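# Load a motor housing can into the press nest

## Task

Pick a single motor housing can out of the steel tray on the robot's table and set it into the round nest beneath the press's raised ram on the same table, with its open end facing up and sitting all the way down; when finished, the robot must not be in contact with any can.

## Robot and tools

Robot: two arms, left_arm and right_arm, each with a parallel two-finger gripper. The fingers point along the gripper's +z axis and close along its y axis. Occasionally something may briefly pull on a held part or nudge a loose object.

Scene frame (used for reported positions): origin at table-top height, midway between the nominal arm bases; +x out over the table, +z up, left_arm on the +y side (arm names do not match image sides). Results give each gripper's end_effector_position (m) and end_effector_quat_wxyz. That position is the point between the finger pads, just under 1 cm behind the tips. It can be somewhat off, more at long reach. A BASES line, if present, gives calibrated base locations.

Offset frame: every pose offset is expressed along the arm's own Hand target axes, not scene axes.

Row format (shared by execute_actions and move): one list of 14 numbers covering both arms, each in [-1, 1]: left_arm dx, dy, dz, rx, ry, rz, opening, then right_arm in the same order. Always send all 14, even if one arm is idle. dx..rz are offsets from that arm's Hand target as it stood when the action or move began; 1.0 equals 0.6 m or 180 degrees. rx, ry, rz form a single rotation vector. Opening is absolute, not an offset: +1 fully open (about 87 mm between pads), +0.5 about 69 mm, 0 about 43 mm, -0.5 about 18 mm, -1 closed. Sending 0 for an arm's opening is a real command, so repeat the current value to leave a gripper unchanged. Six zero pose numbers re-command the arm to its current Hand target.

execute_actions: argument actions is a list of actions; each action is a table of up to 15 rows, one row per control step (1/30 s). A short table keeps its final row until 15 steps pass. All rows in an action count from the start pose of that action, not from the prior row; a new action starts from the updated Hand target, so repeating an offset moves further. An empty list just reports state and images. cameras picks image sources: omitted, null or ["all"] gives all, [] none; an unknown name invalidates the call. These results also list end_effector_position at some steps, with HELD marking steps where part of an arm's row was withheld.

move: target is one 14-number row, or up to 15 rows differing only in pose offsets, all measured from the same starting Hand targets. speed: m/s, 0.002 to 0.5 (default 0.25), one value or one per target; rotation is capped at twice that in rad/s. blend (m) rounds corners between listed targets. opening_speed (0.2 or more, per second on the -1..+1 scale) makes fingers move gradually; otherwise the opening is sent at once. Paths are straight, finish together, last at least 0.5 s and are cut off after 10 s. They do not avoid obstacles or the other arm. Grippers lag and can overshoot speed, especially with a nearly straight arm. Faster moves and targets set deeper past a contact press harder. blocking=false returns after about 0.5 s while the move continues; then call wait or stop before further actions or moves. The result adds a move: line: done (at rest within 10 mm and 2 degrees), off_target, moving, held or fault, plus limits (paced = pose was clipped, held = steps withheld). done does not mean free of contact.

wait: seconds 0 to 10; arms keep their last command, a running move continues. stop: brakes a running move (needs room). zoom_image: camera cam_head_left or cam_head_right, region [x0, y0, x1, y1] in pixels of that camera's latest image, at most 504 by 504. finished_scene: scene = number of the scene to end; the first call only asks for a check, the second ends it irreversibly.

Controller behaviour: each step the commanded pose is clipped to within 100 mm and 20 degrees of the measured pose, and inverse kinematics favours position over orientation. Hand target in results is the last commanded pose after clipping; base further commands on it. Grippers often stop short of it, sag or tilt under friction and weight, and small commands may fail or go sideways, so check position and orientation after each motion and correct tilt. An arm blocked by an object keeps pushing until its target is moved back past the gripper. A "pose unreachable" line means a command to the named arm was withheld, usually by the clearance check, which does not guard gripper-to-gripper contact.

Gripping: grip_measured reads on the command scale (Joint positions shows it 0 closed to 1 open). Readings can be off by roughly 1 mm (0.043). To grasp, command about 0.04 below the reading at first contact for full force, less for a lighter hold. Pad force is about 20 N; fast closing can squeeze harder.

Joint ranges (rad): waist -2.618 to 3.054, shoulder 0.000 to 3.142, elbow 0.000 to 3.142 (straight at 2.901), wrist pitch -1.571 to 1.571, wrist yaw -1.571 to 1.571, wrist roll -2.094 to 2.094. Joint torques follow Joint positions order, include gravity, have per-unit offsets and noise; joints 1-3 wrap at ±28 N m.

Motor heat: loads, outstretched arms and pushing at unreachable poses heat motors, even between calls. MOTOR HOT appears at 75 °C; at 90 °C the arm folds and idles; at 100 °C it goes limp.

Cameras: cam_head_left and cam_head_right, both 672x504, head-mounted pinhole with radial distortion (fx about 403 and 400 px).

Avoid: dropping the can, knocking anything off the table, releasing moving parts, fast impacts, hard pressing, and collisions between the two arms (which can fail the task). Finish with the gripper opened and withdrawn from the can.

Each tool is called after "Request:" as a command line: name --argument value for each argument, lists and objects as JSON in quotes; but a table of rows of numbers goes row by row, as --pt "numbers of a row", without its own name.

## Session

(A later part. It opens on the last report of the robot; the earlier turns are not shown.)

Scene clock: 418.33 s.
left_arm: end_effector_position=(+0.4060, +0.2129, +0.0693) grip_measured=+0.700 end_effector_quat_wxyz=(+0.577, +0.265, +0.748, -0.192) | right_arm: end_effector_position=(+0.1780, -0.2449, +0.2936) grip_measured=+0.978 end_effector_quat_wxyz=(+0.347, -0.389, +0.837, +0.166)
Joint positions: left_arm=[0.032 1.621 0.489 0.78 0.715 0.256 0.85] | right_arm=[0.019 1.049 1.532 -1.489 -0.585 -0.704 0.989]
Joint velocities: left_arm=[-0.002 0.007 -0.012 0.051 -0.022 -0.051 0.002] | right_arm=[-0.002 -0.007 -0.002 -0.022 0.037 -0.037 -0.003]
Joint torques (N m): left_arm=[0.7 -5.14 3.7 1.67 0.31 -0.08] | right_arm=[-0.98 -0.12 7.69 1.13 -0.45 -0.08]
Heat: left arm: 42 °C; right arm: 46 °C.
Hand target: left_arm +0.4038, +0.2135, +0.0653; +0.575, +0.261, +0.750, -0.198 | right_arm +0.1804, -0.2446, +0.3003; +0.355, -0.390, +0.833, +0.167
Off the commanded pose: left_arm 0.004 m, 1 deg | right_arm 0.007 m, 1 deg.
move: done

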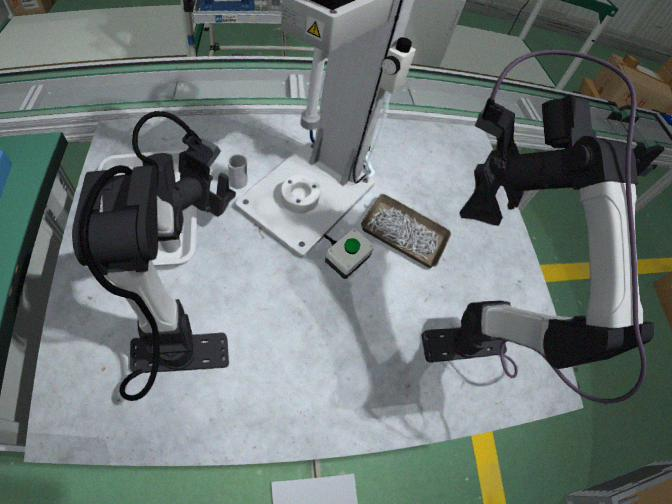

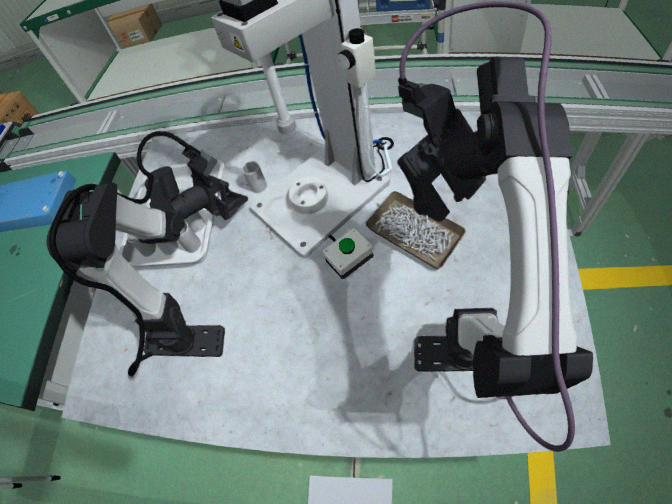

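Request:
move --target '[-0.0125,0,0.142,0,0,0,0.7,0,0,0,0,0,0,1]' --speed 0.08

Request:
zoom_image --camera "cam_head_right" --region '[190, 110, 310, 210]'

Request:
zoom_image --camera "cam_head_left" --region '[170, 110, 290, 210]'

Scene clock: 425.60 s.
left_arm: end_effector_position=(+0.4628, +0.1634, +0.0462) grip_measured=+0.700 end_effector_quat_wxyz=(+0.570, +0.261, +0.752, -0.202) | right_arm: end_effector_position=(+0.1780, -0.2449, +0.2936) grip_measured=+0.978 end_effector_quat_wxyz=(+0.347, -0.389, +0.837, +0.166)
Joint positions: left_arm=[-0.133 1.899 0.701 0.873 0.57 0.174 0.85] | right_arm=[0.019 1.049 1.532 -1.489 -0.585 -0.704 0.989]
Joint velocities: left_arm=[-0.002 -0.002 -0.017 -0.007 0.007 -0.037 -0.005] | right_arm=[0.012 0.007 0.002 -0.007 -0.007 -0.051 0.008]
Joint torques (N m): left_arm=[-0.72 -7.24 5.98 1.62 0.12 -0.06] | right_arm=[-0.98 -0.12 7.71 1.13 -0.45 -0.08]
Heat: left arm: 41 °C; right arm: 46 °C.
Hand target: left_arm +0.4697, +0.1606, +0.0491; +0.576, +0.259, +0.749, -0.201 | right_arm +0.1804, -0.2446, +0.3003; +0.355, -0.390, +0.833, +0.167
Off the commanded pose: left_arm 0.009 m, 1 deg | right_arm 0.007 m, 1 deg.
move: done

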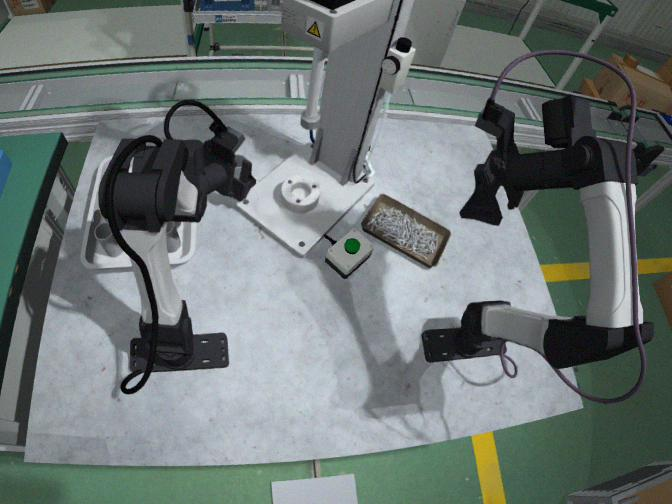

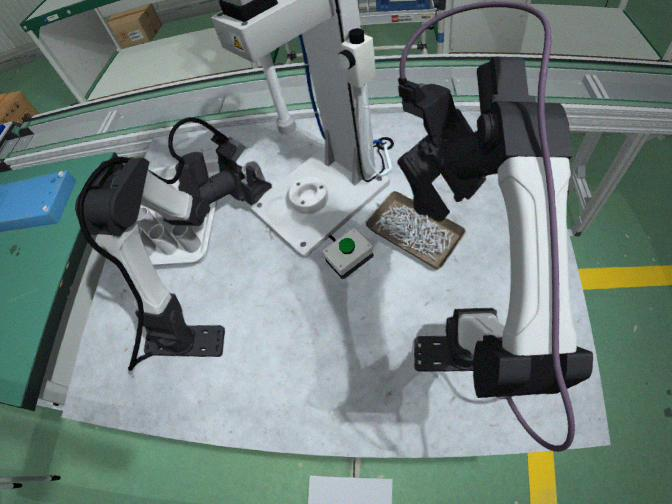

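Scaled by 4.200.

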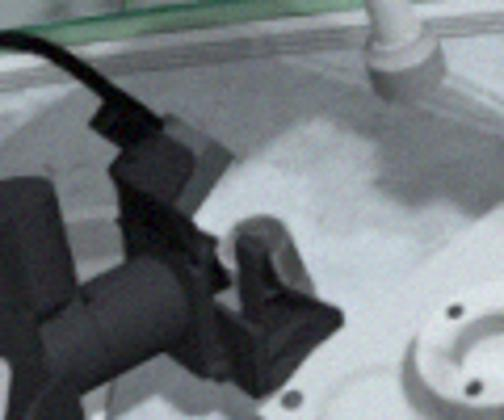

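Scaled by 4.200.

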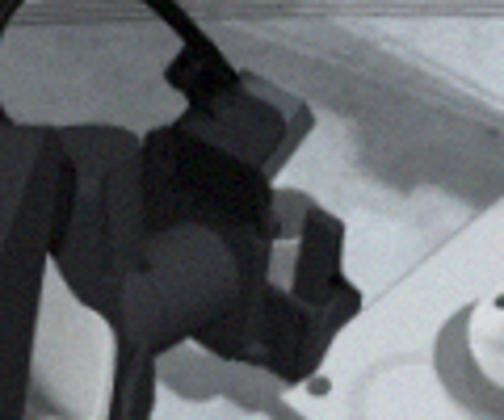

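Request:
move --target '[-0.008,0,0.006,0,0,0,-0.15,0,0,0,0,0,0,1]' --speed 0.05 --opening_speed 0.4

Request:
zoom_image --camera "cam_head_right" --region '[190, 110, 310, 210]'

Request:
zoom_image --camera "cam_head_left" --region '[170, 110, 290, 210]'

Scene clock: 430.73 s.
left_arm: end_effector_position=(+0.4687, +0.1612, +0.0520) grip_measured=-0.011 end_effector_quat_wxyz=(+0.576, +0.261, +0.749, -0.198) | right_arm: end_effector_position=(+0.1780, -0.2449, +0.2936) grip_measured=+0.978 end_effector_quat_wxyz=(+0.347, -0.389, +0.837, +0.166)
Joint positions: left_arm=[-0.141 1.899 0.72 0.872 0.555 0.17 0.495] | right_arm=[0.019 1.049 1.532 -1.489 -0.585 -0.704 0.989]
Joint velocities: left_arm=[-0.027 0.002 -0.002 0.066 0.022 -0.037 -0.013] | right_arm=[-0.022 -0.002 0.002 -0.022 -0.022 0.007 0.013]
Joint torques (N m): left_arm=[-0.62 -7.53 6.22 1.46 0.2 -0.07] | right_arm=[-0.99 -0.12 7.71 1.13 -0.45 -0.08]
Heat: left arm: 41 °C; right arm: 46 °C.
Hand target: left_arm +0.4735, +0.1577, +0.0527; +0.576, +0.259, +0.749, -0.201 | right_arm +0.1804, -0.2446, +0.3003; +0.355, -0.390, +0.833, +0.167
Off the commanded pose: left_arm 0.006 m, 0 deg | right_arm 0.007 m, 1 deg.
move: done

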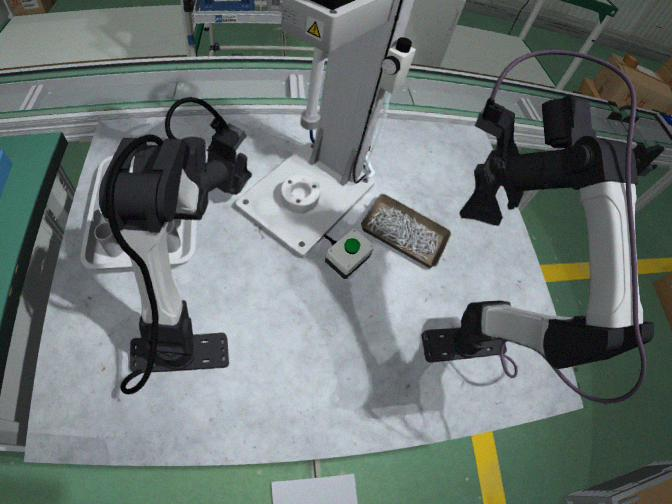

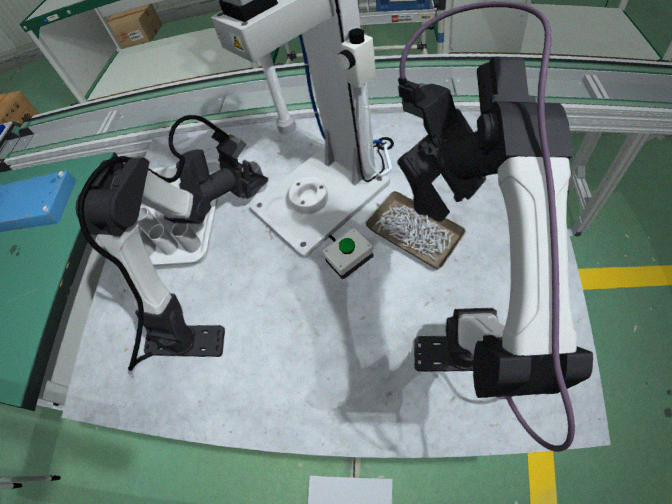

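Scaled by 4.200.

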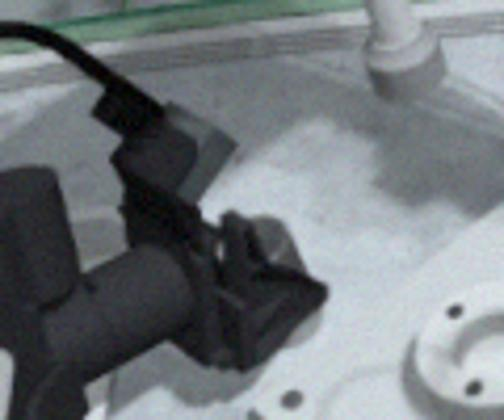

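Scaled by 4.200.

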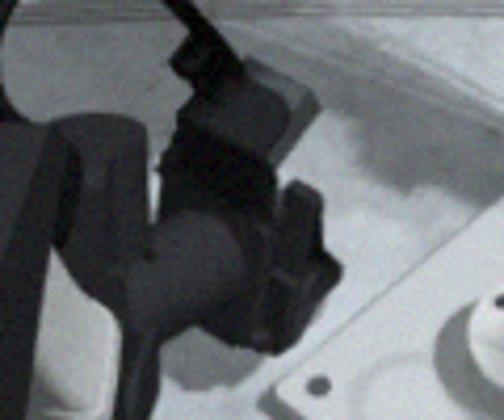

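Request:
move --target '[-0.1368,0,-0.037,0,0,0,-0.15,0,0,0,0,0,0,1]' --speed 0.12 --cameras '["cam_head_right","cam_head_left"]'

Request:
zoom_image --camera "cam_head_right" --region '[190, 90, 330, 220]'

Request:
zoom_image --camera "cam_head_left" --region '[190, 90, 330, 220]'

Scene clock: 436.33 s.
left_arm: end_effector_position=(+0.4660, +0.1613, +0.1093) grip_measured=-0.011 end_effector_quat_wxyz=(+0.548, +0.254, +0.770, -0.206) | right_arm: end_effector_position=(+0.1780, -0.2449, +0.2936) grip_measured=+0.978 end_effector_quat_wxyz=(+0.347, -0.389, +0.837, +0.166)
Joint positions: left_arm=[-0.141 1.695 0.848 0.467 0.555 0.167 0.495] | right_arm=[0.019 1.049 1.532 -1.489 -0.585 -0.704 0.989]
Joint velocities: left_arm=[0.007 -0.007 0.012 -0.081 -0.022 -0.007 -0.011] | right_arm=[-0.012 -0.007 -0.007 0.007 0.007 -0.007 0.008]
Joint torques (N m): left_arm=[-0.64 -11.75 8.08 1.65 0.2 -0.03] | right_arm=[-0.98 -0.12 7.71 1.13 -0.45 -0.08]
Heat: left arm: 41 °C; right arm: 46 °C.
Hand target: left_arm +0.4745, +0.1573, +0.1386; +0.576, +0.259, +0.749, -0.201 | right_arm +0.1804, -0.2446, +0.3003; +0.355, -0.390, +0.833, +0.167
Off the commanded pose: left_arm 0.030 m, 4 deg | right_arm 0.007 m, 1 deg.
move: off_target (left_arm)

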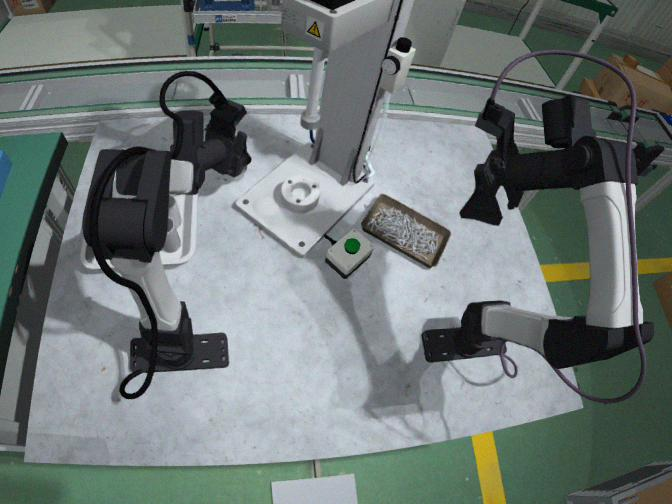

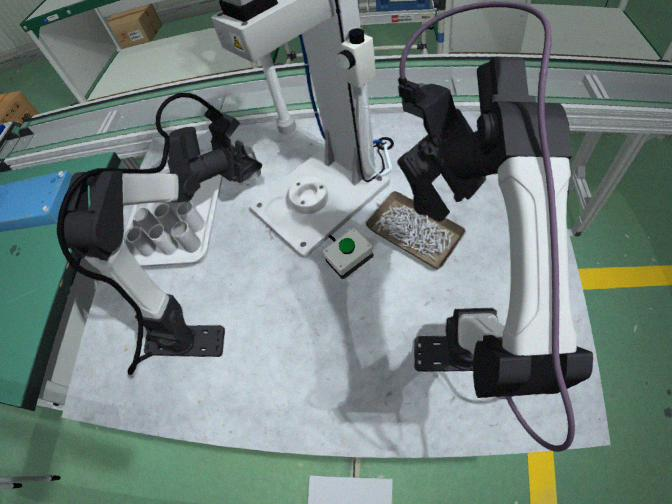

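Scaled by 3.600.

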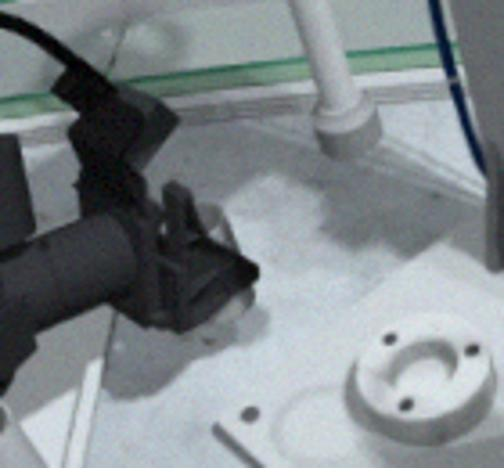

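Scaled by 3.600.

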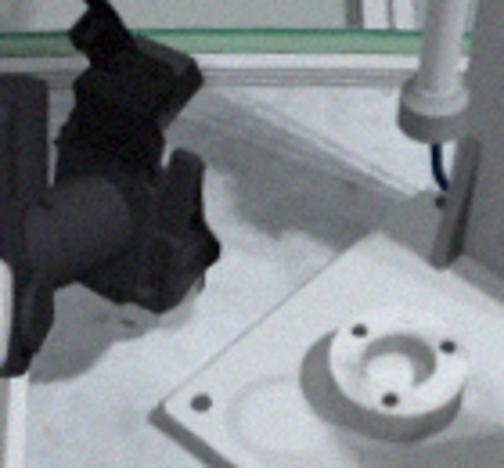

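Request:
move --target '[-0.029,-0.155,0.028,0,-0.02,0,-0.15,0,0,0,0,0,0,1]' --speed 0.1 --cameras '["cam_head_right","cam_head_left"]'

Request:
zoom_image --camera "cam_head_right" --region '[220, 90, 360, 220]'

Request:
zoom_image --camera "cam_head_left" --region '[220, 90, 360, 220]'

Scene clock: 443.73 s.
left_arm: end_effector_position=(+0.4312, +0.0714, +0.1290) grip_measured=-0.011 end_effector_quat_wxyz=(+0.571, +0.255, +0.751, -0.212) | right_arm: end_effector_position=(+0.1780, -0.2449, +0.2936) grip_measured=+0.978 end_effector_quat_wxyz=(+0.347, -0.389, +0.837, +0.166)
Joint positions: left_arm=[-0.433 1.614 0.773 0.568 0.292 0.051 0.495] | right_arm=[0.019 1.049 1.532 -1.489 -0.585 -0.704 0.989]
Joint velocities: left_arm=[-0.007 -0.012 0.007 -0.022 -0.037 0.007 0.004] | right_arm=[0.002 -0.002 -0.007 0.022 0.022 -0.051 0.013]
Joint torques (N m): left_arm=[-0.34 -11.14 5.41 2.01 0.09 -0.06] | right_arm=[-0.99 -0.12 7.71 1.13 -0.45 -0.08]
Heat: left arm: 42 °C; right arm: 46 °C.
Hand target: left_arm +0.4332, +0.0701, +0.1524; +0.599, +0.249, +0.731, -0.214 | right_arm +0.1804, -0.2446, +0.3003; +0.355, -0.390, +0.833, +0.167
Off the commanded pose: left_arm 0.023 m, 4 deg | right_arm 0.007 m, 1 deg.
move: off_target (left_arm)

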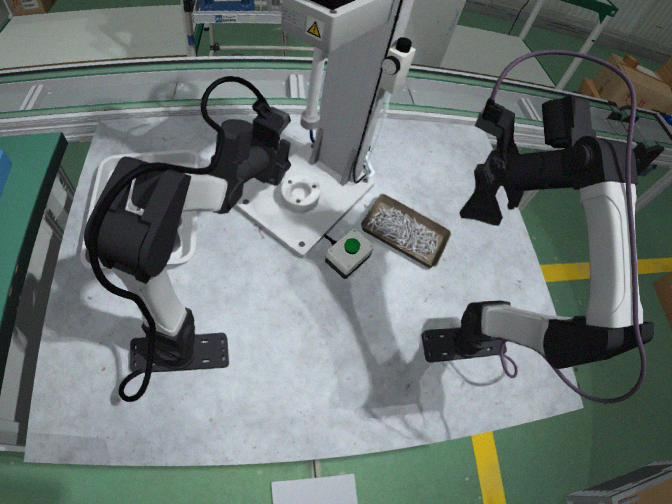

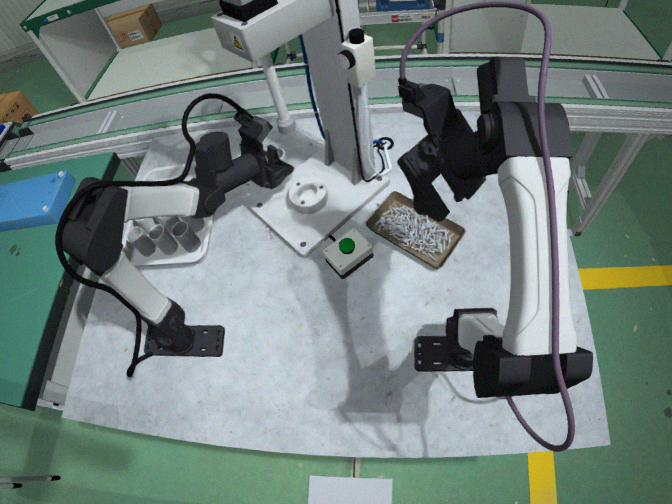

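Scaled by 3.600.

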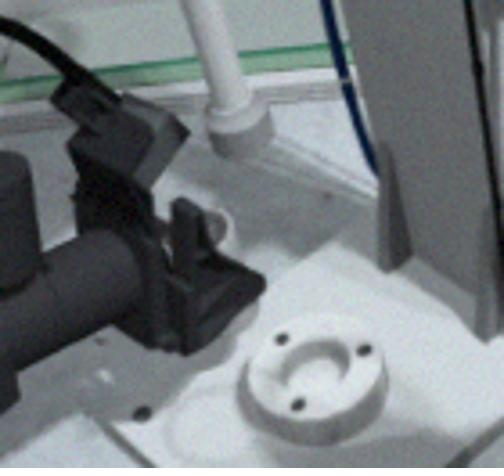

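Scaled by 3.600.

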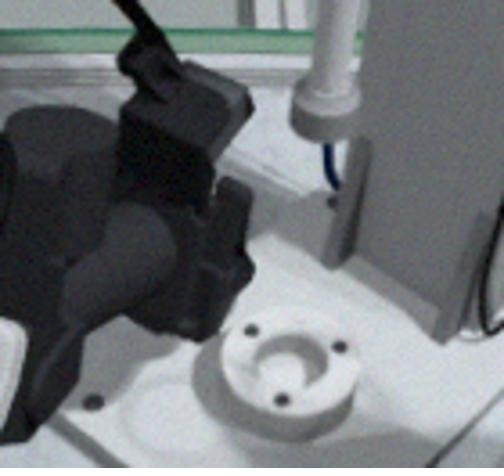

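Request:
move --target '[0,-0.0835,0.0046,0,0,0,-0.15,0,0,0,0,0,0,1]' --speed 0.08 --cameras '["cam_head_right","cam_head_left"]'

Request:
zoom_image --camera "cam_head_right" --region '[220, 90, 360, 220]'

Request:
zoom_image --camera "cam_head_left" --region '[220, 90, 360, 220]'

Scene clock: 451.53 s.
left_arm: end_effector_position=(+0.4122, +0.0499, +0.1274) grip_measured=-0.011 end_effector_quat_wxyz=(+0.575, +0.212, +0.766, -0.195) | right_arm: end_effector_position=(+0.1780, -0.2449, +0.2936) grip_measured=+0.978 end_effector_quat_wxyz=(+0.347, -0.389, +0.837, +0.166)
Joint positions: left_arm=[-0.564 1.579 0.731 0.58 0.083 -0.034 0.495] | right_arm=[0.019 1.049 1.532 -1.489 -0.585 -0.704 0.989]
Joint velocities: left_arm=[-0.017 0.027 -0.022 -0.022 -0.022 -0.022 -0.001] | right_arm=[-0.007 0.002 -0.012 -0.095 0.037 0.095 0.008]
Joint torques (N m): left_arm=[-3.32 -10.3 6.22 2.05 0.44 0.49] | right_arm=[-0.98 -0.12 7.71 1.13 -0.45 -0.08]
Heat: left arm: 43 °C; right arm: 46 °C.
Hand target: left_arm +0.4043, +0.0283, +0.1529; +0.598, +0.247, +0.731, -0.217 | right_arm +0.1804, -0.2446, +0.3003; +0.355, -0.390, +0.833, +0.167
Off the commanded pose: left_arm 0.034 m, 7 deg | right_arm 0.007 m, 1 deg.
move: off_target (left_arm)

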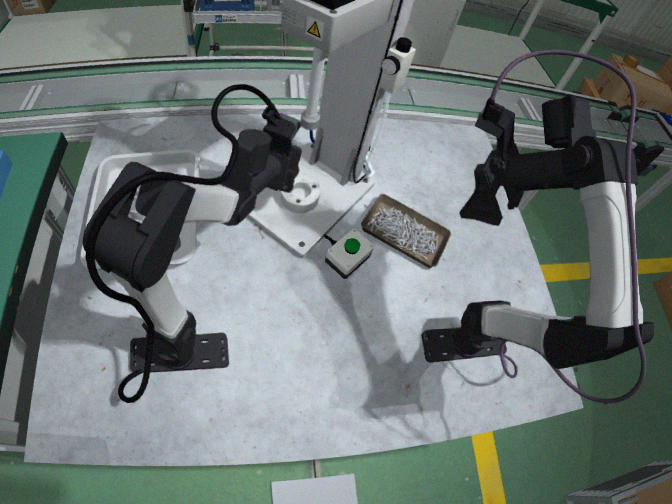

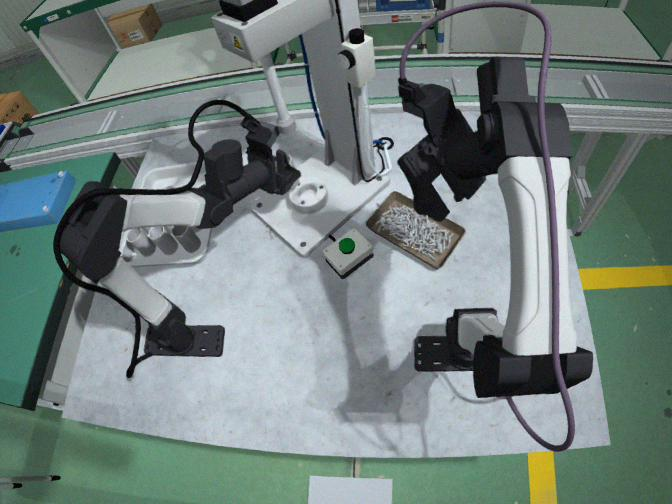

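Scaled by 3.600.

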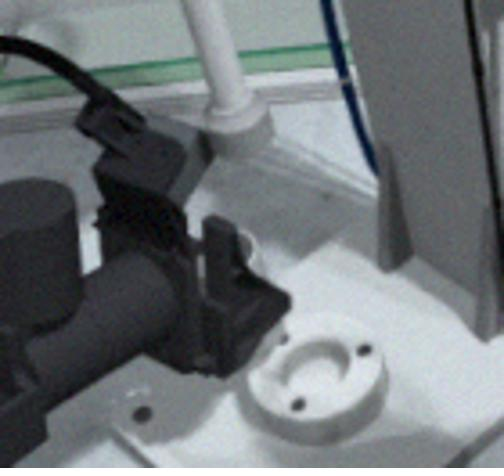

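Scaled by 3.600.

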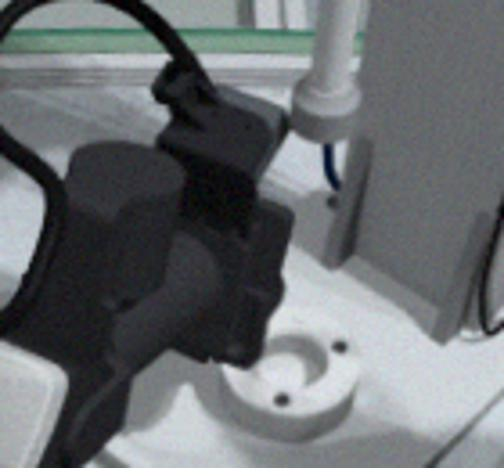

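Request:
move --pt "0.001 0.0862 -0.0136 0 0 0 -0.15 0 0 0 0 0 0 1" --pt "0.039 0.0867 -0.006 0 0 0 -0.15 0 0 0 0 0 0 1" --speed 0.08 --cameras '["cam_head_right","cam_head_left"]'

Request:
zoom_image --camera "cam_head_right" --region '[220, 90, 360, 220]'

Request:
zoom_image --camera "cam_head_left" --region '[220, 90, 360, 220]'

Scene clock: 468.13 s.
left_arm: end_effector_position=(+0.4262, +0.0758, +0.1228) grip_measured=-0.011 end_effector_quat_wxyz=(+0.585, +0.244, +0.744, -0.213) | right_arm: end_effector_position=(+0.1780, -0.2449, +0.2936) grip_measured=+0.978 end_effector_quat_wxyz=(+0.347, -0.389, +0.837, +0.166)
Joint positions: left_arm=[-0.431 1.614 0.703 0.674 0.281 0.035 0.495] | right_arm=[0.019 1.049 1.532 -1.489 -0.585 -0.704 0.989]
Joint velocities: left_arm=[0.002 -0.022 -0.017 -0.051 -0.095 0.007 -0.001] | right_arm=[0.017 -0.012 -0.027 -0.037 0.007 -0.007 -0.003]
Joint torques (N m): left_arm=[0.51 -6.79 5.41 2.07 0.26 0.16] | right_arm=[-0.98 -0.13 7.69 1.13 -0.45 -0.08]
Heat: left arm: 43 °C; right arm: 46 °C.
Hand target: left_arm +0.4298, +0.0748, +0.1295; +0.599, +0.249, +0.730, -0.214 | right_arm +0.1804, -0.2446, +0.3003; +0.355, -0.390, +0.833, +0.167
Off the commanded pose: left_arm 0.008 m, 2 deg | right_arm 0.007 m, 1 deg.
move: done

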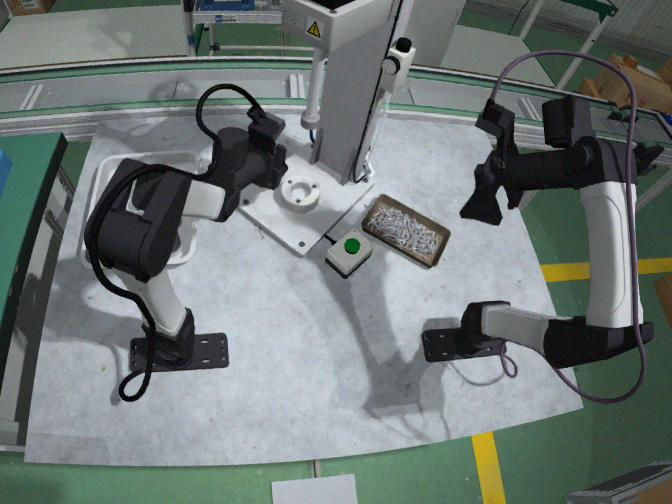

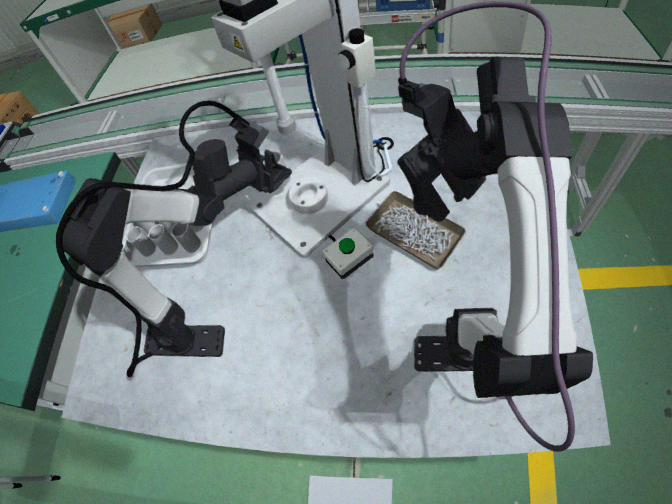

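Scaled by 3.600.

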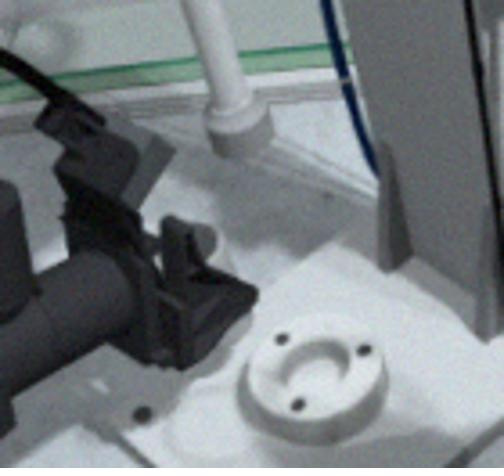

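Scaled by 3.600.

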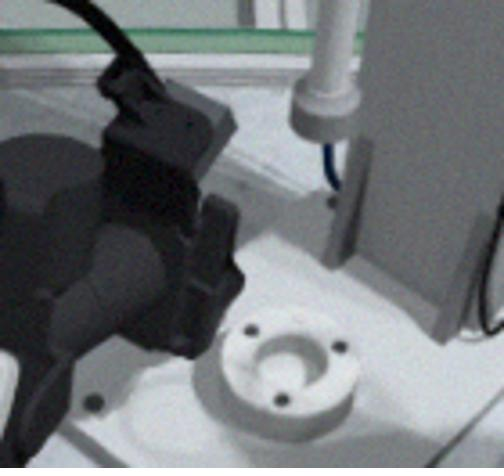

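Request:
move --target '[0.0325,0.0005,0.0065,0,0,0,-0.15,0,0,0,0,0,0,1]' --speed 0.05 --cameras '["cam_head_right","cam_head_left"]'

Request:
zoom_image --camera "cam_head_right" --region '[220, 90, 360, 220]'

Request:
zoom_image --camera "cam_head_left" --region '[220, 90, 360, 220]'

Scene clock: 480.90 s.
left_arm: end_effector_position=(+0.4266, +0.0756, +0.1043) grip_measured=-0.011 end_effector_quat_wxyz=(+0.586, +0.244, +0.743, -0.213) | right_arm: end_effector_position=(+0.1780, -0.2449, +0.2936) grip_measured=+0.978 end_effector_quat_wxyz=(+0.347, -0.389, +0.837, +0.166)
Joint positions: left_arm=[-0.431 1.675 0.668 0.774 0.281 0.035 0.495] | right_arm=[0.019 1.049 1.532 -1.489 -0.585 -0.704 0.989]
Joint velocities: left_arm=[0.002 0.002 -0.017 0.007 0.081 0.037 -0.009] | right_arm=[-0.002 -0.007 -0.007 0.007 -0.051 -0.022 -0.008]
Joint torques (N m): left_arm=[0.44 -6.78 5 2.04 0.25 0.15] | right_arm=[-0.98 -0.12 7.69 1.13 -0.45 -0.08]
Heat: left arm: 42 °C; right arm: 46 °C.
Hand target: left_arm +0.4297, +0.0751, +0.1095; +0.599, +0.249, +0.730, -0.214 | right_arm +0.1804, -0.2446, +0.3003; +0.355, -0.390, +0.833, +0.167
Off the commanded pose: left_arm 0.006 m, 2 deg | right_arm 0.007 m, 1 deg.
move: done

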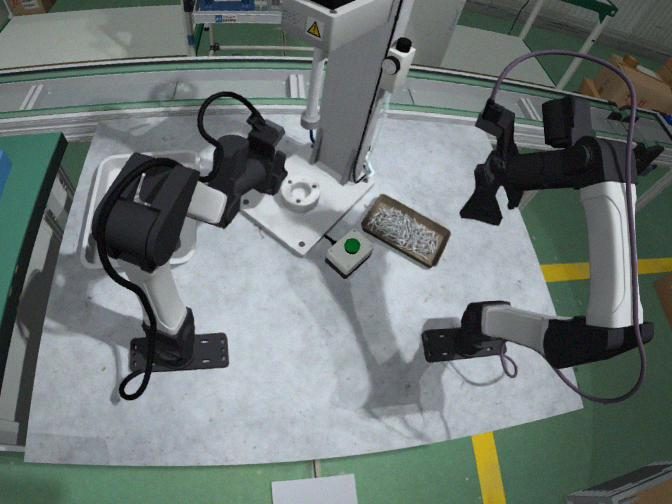

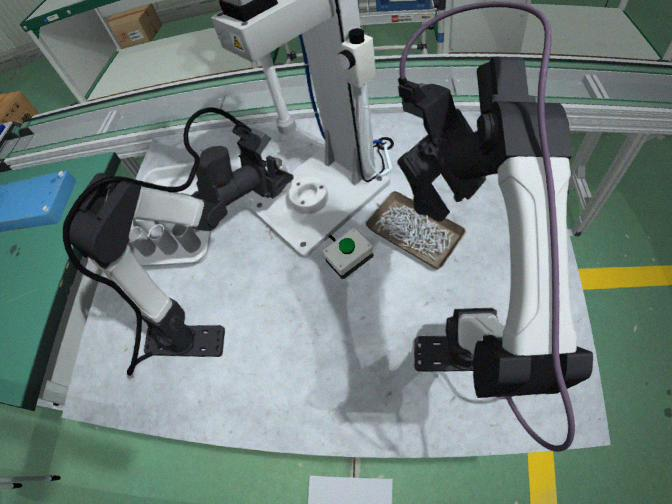

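Scaled by 3.600.

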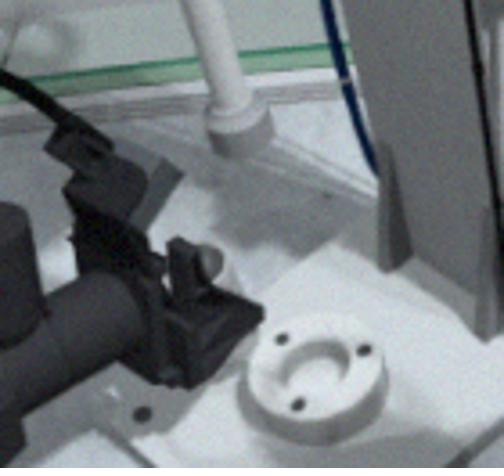

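Scaled by 3.600.

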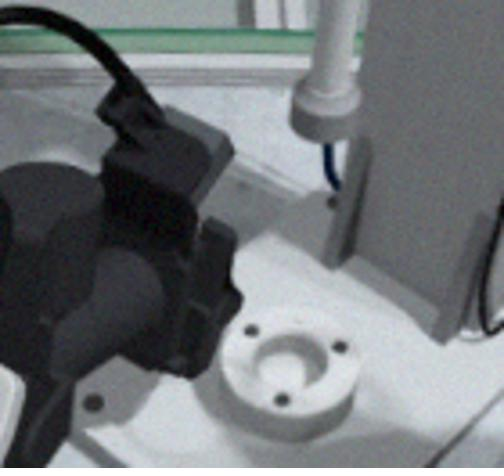

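Request:
move --target '[-0.006,-0.088,0.011,0,0.011,0.011,-0.15,0,0,0,0,0,0,1]' --speed 0.06 --cameras '["cam_head_right","cam_head_left"]'

Request:
zoom_image --camera "cam_head_right" --region '[220, 90, 360, 220]'

Request:
zoom_image --camera "cam_head_left" --region '[220, 90, 360, 220]'

Scene clock: 490.83 s.
left_arm: end_effector_position=(+0.4262, +0.0683, +0.1062) grip_measured=-0.014 end_effector_quat_wxyz=(+0.608, +0.224, +0.751, -0.128) | right_arm: end_effector_position=(+0.1780, -0.2449, +0.2936) grip_measured=+0.978 end_effector_quat_wxyz=(+0.347, -0.389, +0.837, +0.166)
Joint positions: left_arm=[-0.559 1.663 0.668 0.764 -0.007 0.08 0.493] | right_arm=[0.019 1.049 1.532 -1.489 -0.585 -0.704 0.989]
Joint velocities: left_arm=[-0.007 -0.002 -0.017 -0.037 -0.007 0.037 -0.006] | right_arm=[0.002 0.007 0.012 -0.051 -0.022 0.037 -0.018]
Joint torques (N m): left_arm=[-4.41 -9.94 5.52 1.37 1.17 -0.43] | right_arm=[-0.98 -0.1 7.71 1.13 -0.45 -0.08]
Heat: left arm: 42 °C; right arm: 46 °C.
Hand target: left_arm +0.4027, +0.0282, +0.1128; +0.589, +0.263, +0.737, -0.202 | right_arm +0.1804, -0.2446, +0.3003; +0.355, -0.390, +0.833, +0.167
Off the commanded pose: left_arm 0.046 m, 10 deg | right_arm 0.007 m, 1 deg.
move: off_target (left_arm)

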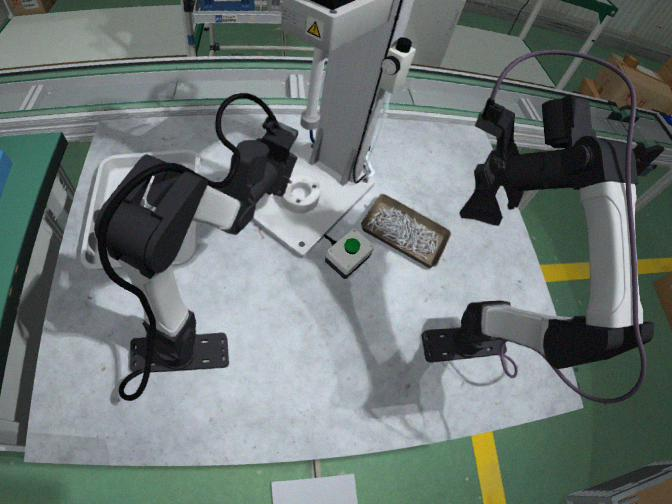

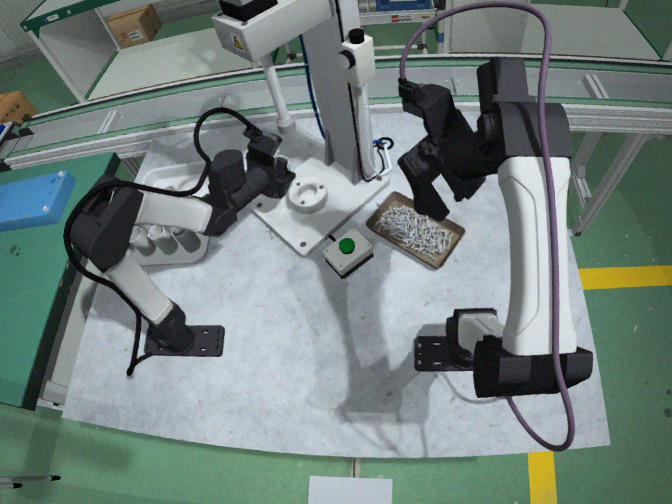

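Scaled by 3.600.

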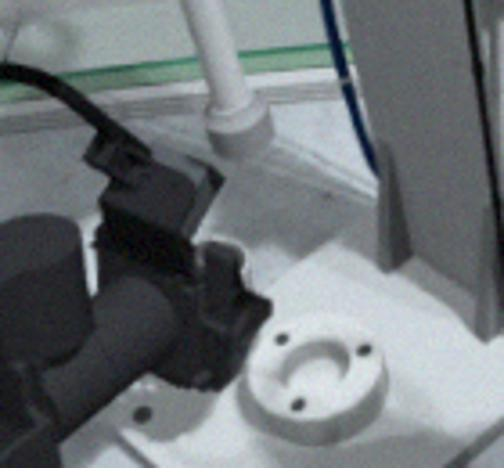

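Scaled by 3.600.

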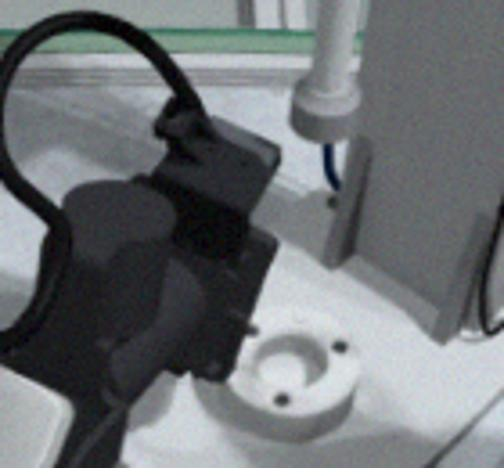

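Request:
move --pt "-0.010 0.0937 -0.018 0 0 0 -0.15 0 0 0 0 0 0 1" --pt "0.029 0.242 -0.041 0 0 0 -0.15 0 0 0 0 0 0 1" --speed 0.1 --cameras '["cam_head_right","cam_head_left"]'

Request:
zoom_image --camera "cam_head_right" --region '[190, 90, 330, 220]'

Scene clock: 501.37 s.
left_arm: end_effector_position=(+0.4604, +0.1636, +0.0901) grip_measured=-0.014 end_effector_quat_wxyz=(+0.572, +0.259, +0.753, -0.196) | right_arm: end_effector_position=(+0.1780, -0.2449, +0.2936) grip_measured=+0.978 end_effector_quat_wxyz=(+0.347, -0.389, +0.837, +0.166)
Joint positions: left_arm=[-0.139 1.735 0.738 0.677 0.553 0.173 0.493] | right_arm=[0.019 1.049 1.532 -1.489 -0.585 -0.704 0.989]
Joint velocities: left_arm=[0.012 -0.002 0.007 -0.081 -0.066 0.066 -0.018] | right_arm=[0.017 -0.002 -0.002 0.037 0.051 -0.051 0.008]
Joint torques (N m): left_arm=[0.32 -7.32 7.94 1.75 0.31 0.19] | right_arm=[-0.98 -0.12 7.69 1.13 -0.45 -0.08]
Heat: left arm: 41 °C; right arm: 46 °C.
Hand target: left_arm +0.4717, +0.1619, +0.1041; +0.590, +0.269, +0.736, -0.194 | right_arm +0.1804, -0.2446, +0.3003; +0.355, -0.390, +0.833, +0.167
Off the commanded pose: left_arm 0.018 m, 3 deg | right_arm 0.007 m, 1 deg.
move: off_target (left_arm)

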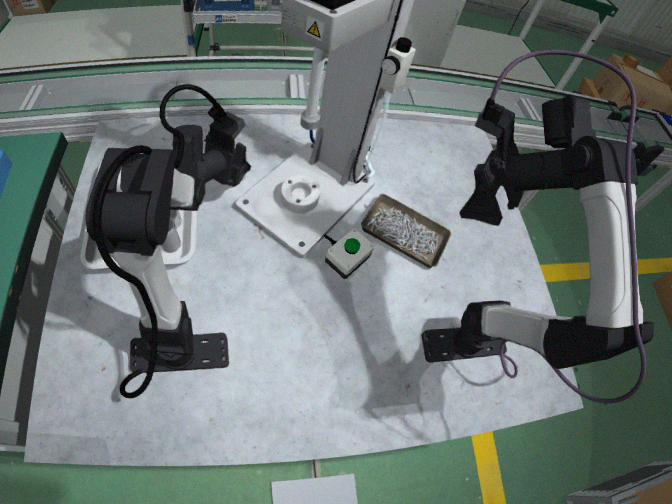

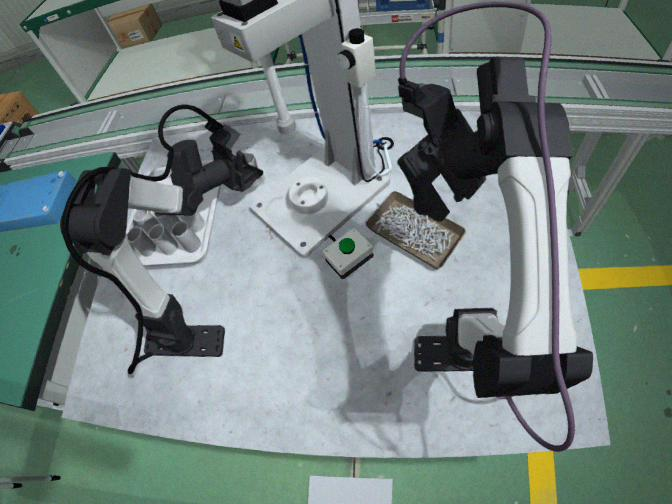

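Scaled by 3.600.

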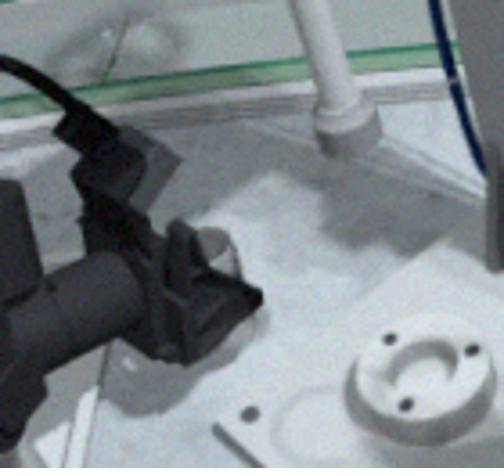

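Request:
move --pt "0.045 0 0.0115 0 0 0 -0.15 0 0 0 0 0 0 1" --pt "0.083 0 0.0175 0 0 0 -0.15 0 0 0 0 0 0 1" --speed '[0.06,0.03]' --cameras '["cam_head_right","cam_head_left"]'

Request:
zoom_image --camera "cam_head_right" --region '[190, 90, 330, 220]'

Scene clock: 505.87 s.
left_arm: end_effector_position=(+0.4705, +0.1626, +0.0540) grip_measured=-0.014 end_effector_quat_wxyz=(+0.584, +0.265, +0.742, -0.196) | right_arm: end_effector_position=(+0.1780, -0.2449, +0.2936) grip_measured=+0.978 end_effector_quat_wxyz=(+0.347, -0.389, +0.837, +0.166)
Joint positions: left_arm=[-0.135 1.907 0.717 0.901 0.565 0.177 0.493] | right_arm=[0.019 1.049 1.532 -1.489 -0.585 -0.704 0.989]
Joint velocities: left_arm=[-0.002 0.012 0.017 0.007 -0.007 -0.007 0.009] | right_arm=[0.002 -0.002 -0.017 -0.022 0.022 0.051 0.013]
Joint torques (N m): left_arm=[0.72 -7.53 3.81 1.88 0.29 0.15] | right_arm=[-0.98 -0.12 7.71 1.13 -0.45 -0.08]
Heat: left arm: 41 °C; right arm: 46 °C.
Hand target: left_arm +0.4711, +0.1645, +0.0527; +0.590, +0.269, +0.736, -0.194 | right_arm +0.1804, -0.2446, +0.3003; +0.355, -0.390, +0.833, +0.167
Off the commanded pose: left_arm 0.002 m, 1 deg | right_arm 0.007 m, 1 deg.
move: done

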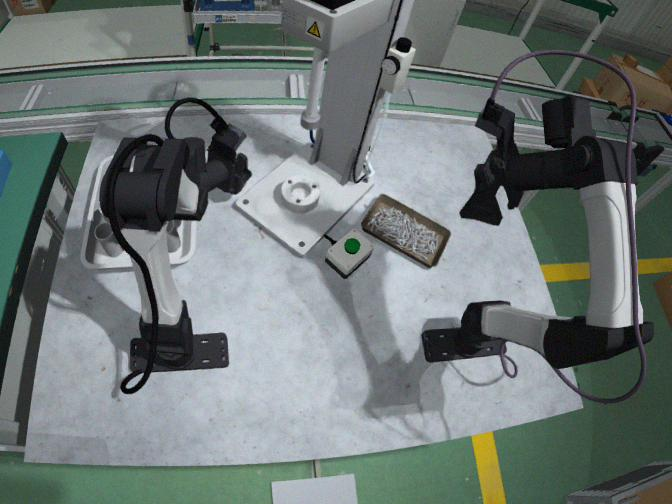

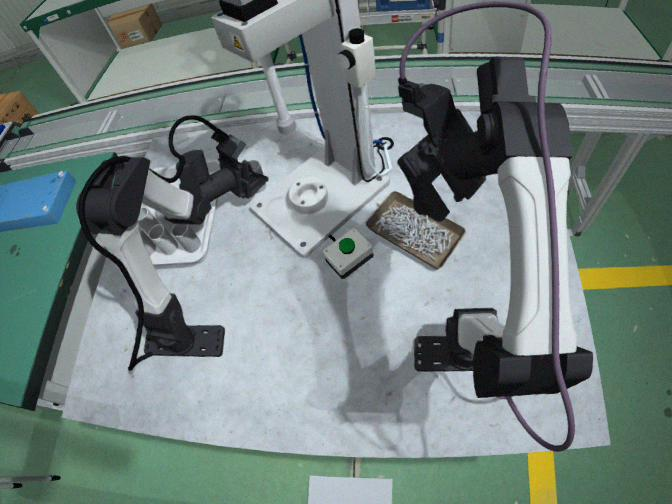

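Scaled by 3.600.

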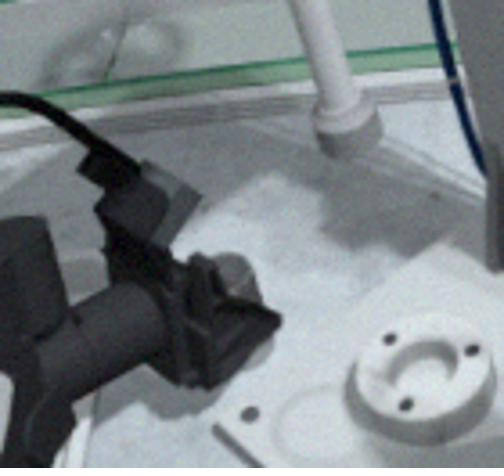

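Request:
move --target '[0.004,0,0,0,0,0,0.7,0,0,0,0,0,0,1]' --opening_speed 0.4 --cameras '[]'

Request:
move --target '[0,0,-0.14,0,0,0,0.7,0,0,0,0,0,0,1]' --speed 0.1

Request:
zoom_image --camera "cam_head_right" --region '[170, 120, 290, 220]'

Request:
zoom_image --camera "cam_head_left" --region '[170, 110, 290, 210]'

Scene clock: 512.13 s.
left_arm: end_effector_position=(+0.4726, +0.1623, +0.0566) grip_measured=+0.700 end_effector_quat_wxyz=(+0.591, +0.266, +0.736, -0.194) | right_arm: end_effector_position=(+0.1780, -0.2449, +0.2936) grip_measured=+0.978 end_effector_quat_wxyz=(+0.347, -0.389, +0.837, +0.166)
Joint positions: left_arm=[-0.135 1.912 0.717 0.925 0.566 0.177 0.85] | right_arm=[0.019 1.049 1.532 -1.489 -0.585 -0.704 0.989]
Joint velocities: left_arm=[-0.007 -0.027 -0.002 0.022 -0.037 -0.081 -0.015] | right_arm=[-0.007 0.012 -0.002 0.022 0.022 -0.051 -0.013]
Joint torques (N m): left_arm=[0.72 -7.32 3.55 1.7 0.28 0.15] | right_arm=[-0.98 -0.12 7.71 1.13 -0.45 -0.08]
Heat: left arm: 41 °C; right arm: 46 °C.
Hand target: left_arm +0.4707, +0.1649, +0.0504; +0.590, +0.269, +0.736, -0.194 | right_arm +0.1804, -0.2446, +0.3003; +0.355, -0.390, +0.833, +0.167
Off the commanded pose: left_arm 0.007 m, 0 deg | right_arm 0.007 m, 1 deg.
move: done
No camera images: "cameras" was empty.

Scene clock: 513.70 s.
left_arm: end_effector_position=(+0.4092, +0.2149, +0.0659) grip_measured=+0.700 end_effector_quat_wxyz=(+0.585, +0.266, +0.742, -0.193) | right_arm: end_effector_position=(+0.1780, -0.2449, +0.2936) grip_measured=+0.978 end_effector_quat_wxyz=(+0.347, -0.389, +0.837, +0.166)
Joint positions: left_arm=[0.042 1.664 0.483 0.85 0.731 0.25 0.85] | right_arm=[0.019 1.049 1.532 -1.489 -0.585 -0.704 0.989]
Joint velocities: left_arm=[-0.017 -0.007 -0.017 -0.037 -0.007 0.007 0.002] | right_arm=[0.002 -0.012 -0.012 -0.007 -0.022 -0.051 -0.003]
Joint torques (N m): left_arm=[0.65 -9.16 3.77 1.42 0.33 0.17] | right_arm=[-0.99 -0.12 7.71 1.13 -0.45 -0.08]
Heat: left arm: 41 °C; right arm: 46 °C.
Hand target: left_arm +0.4066, +0.2160, +0.0711; +0.589, +0.271, +0.737, -0.191 | right_arm +0.1804, -0.2446, +0.3003; +0.355, -0.390, +0.833, +0.167
Off the commanded pose: left_arm 0.005 m, 1 deg | right_arm 0.007 m, 1 deg.
move: done

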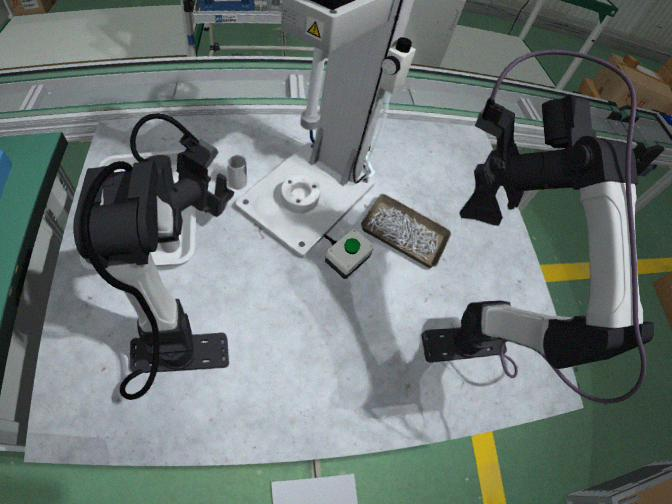

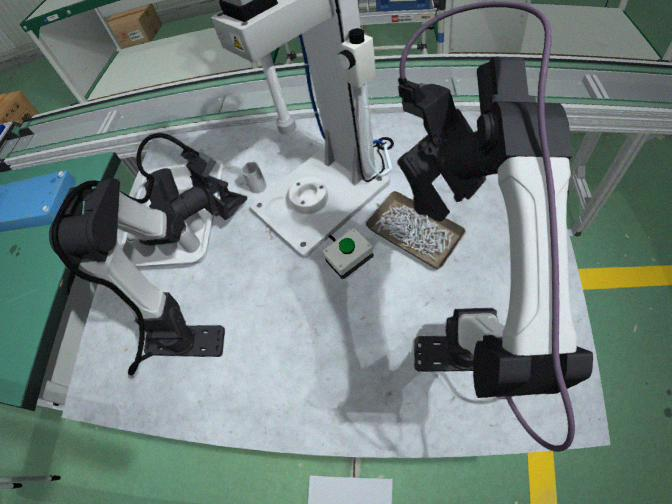

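Scaled by 4.200.

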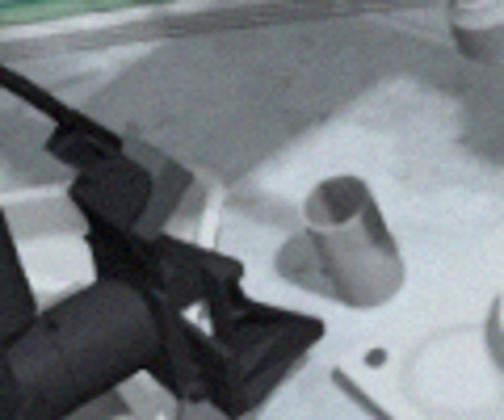

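Scaled by 4.200.

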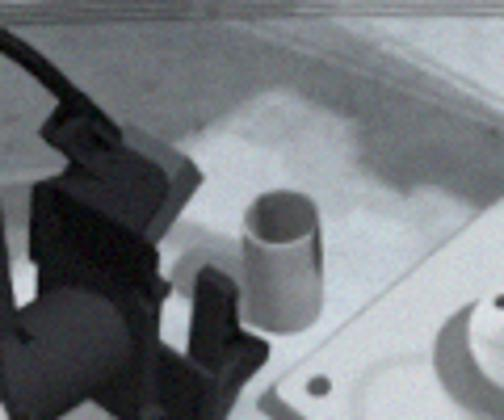

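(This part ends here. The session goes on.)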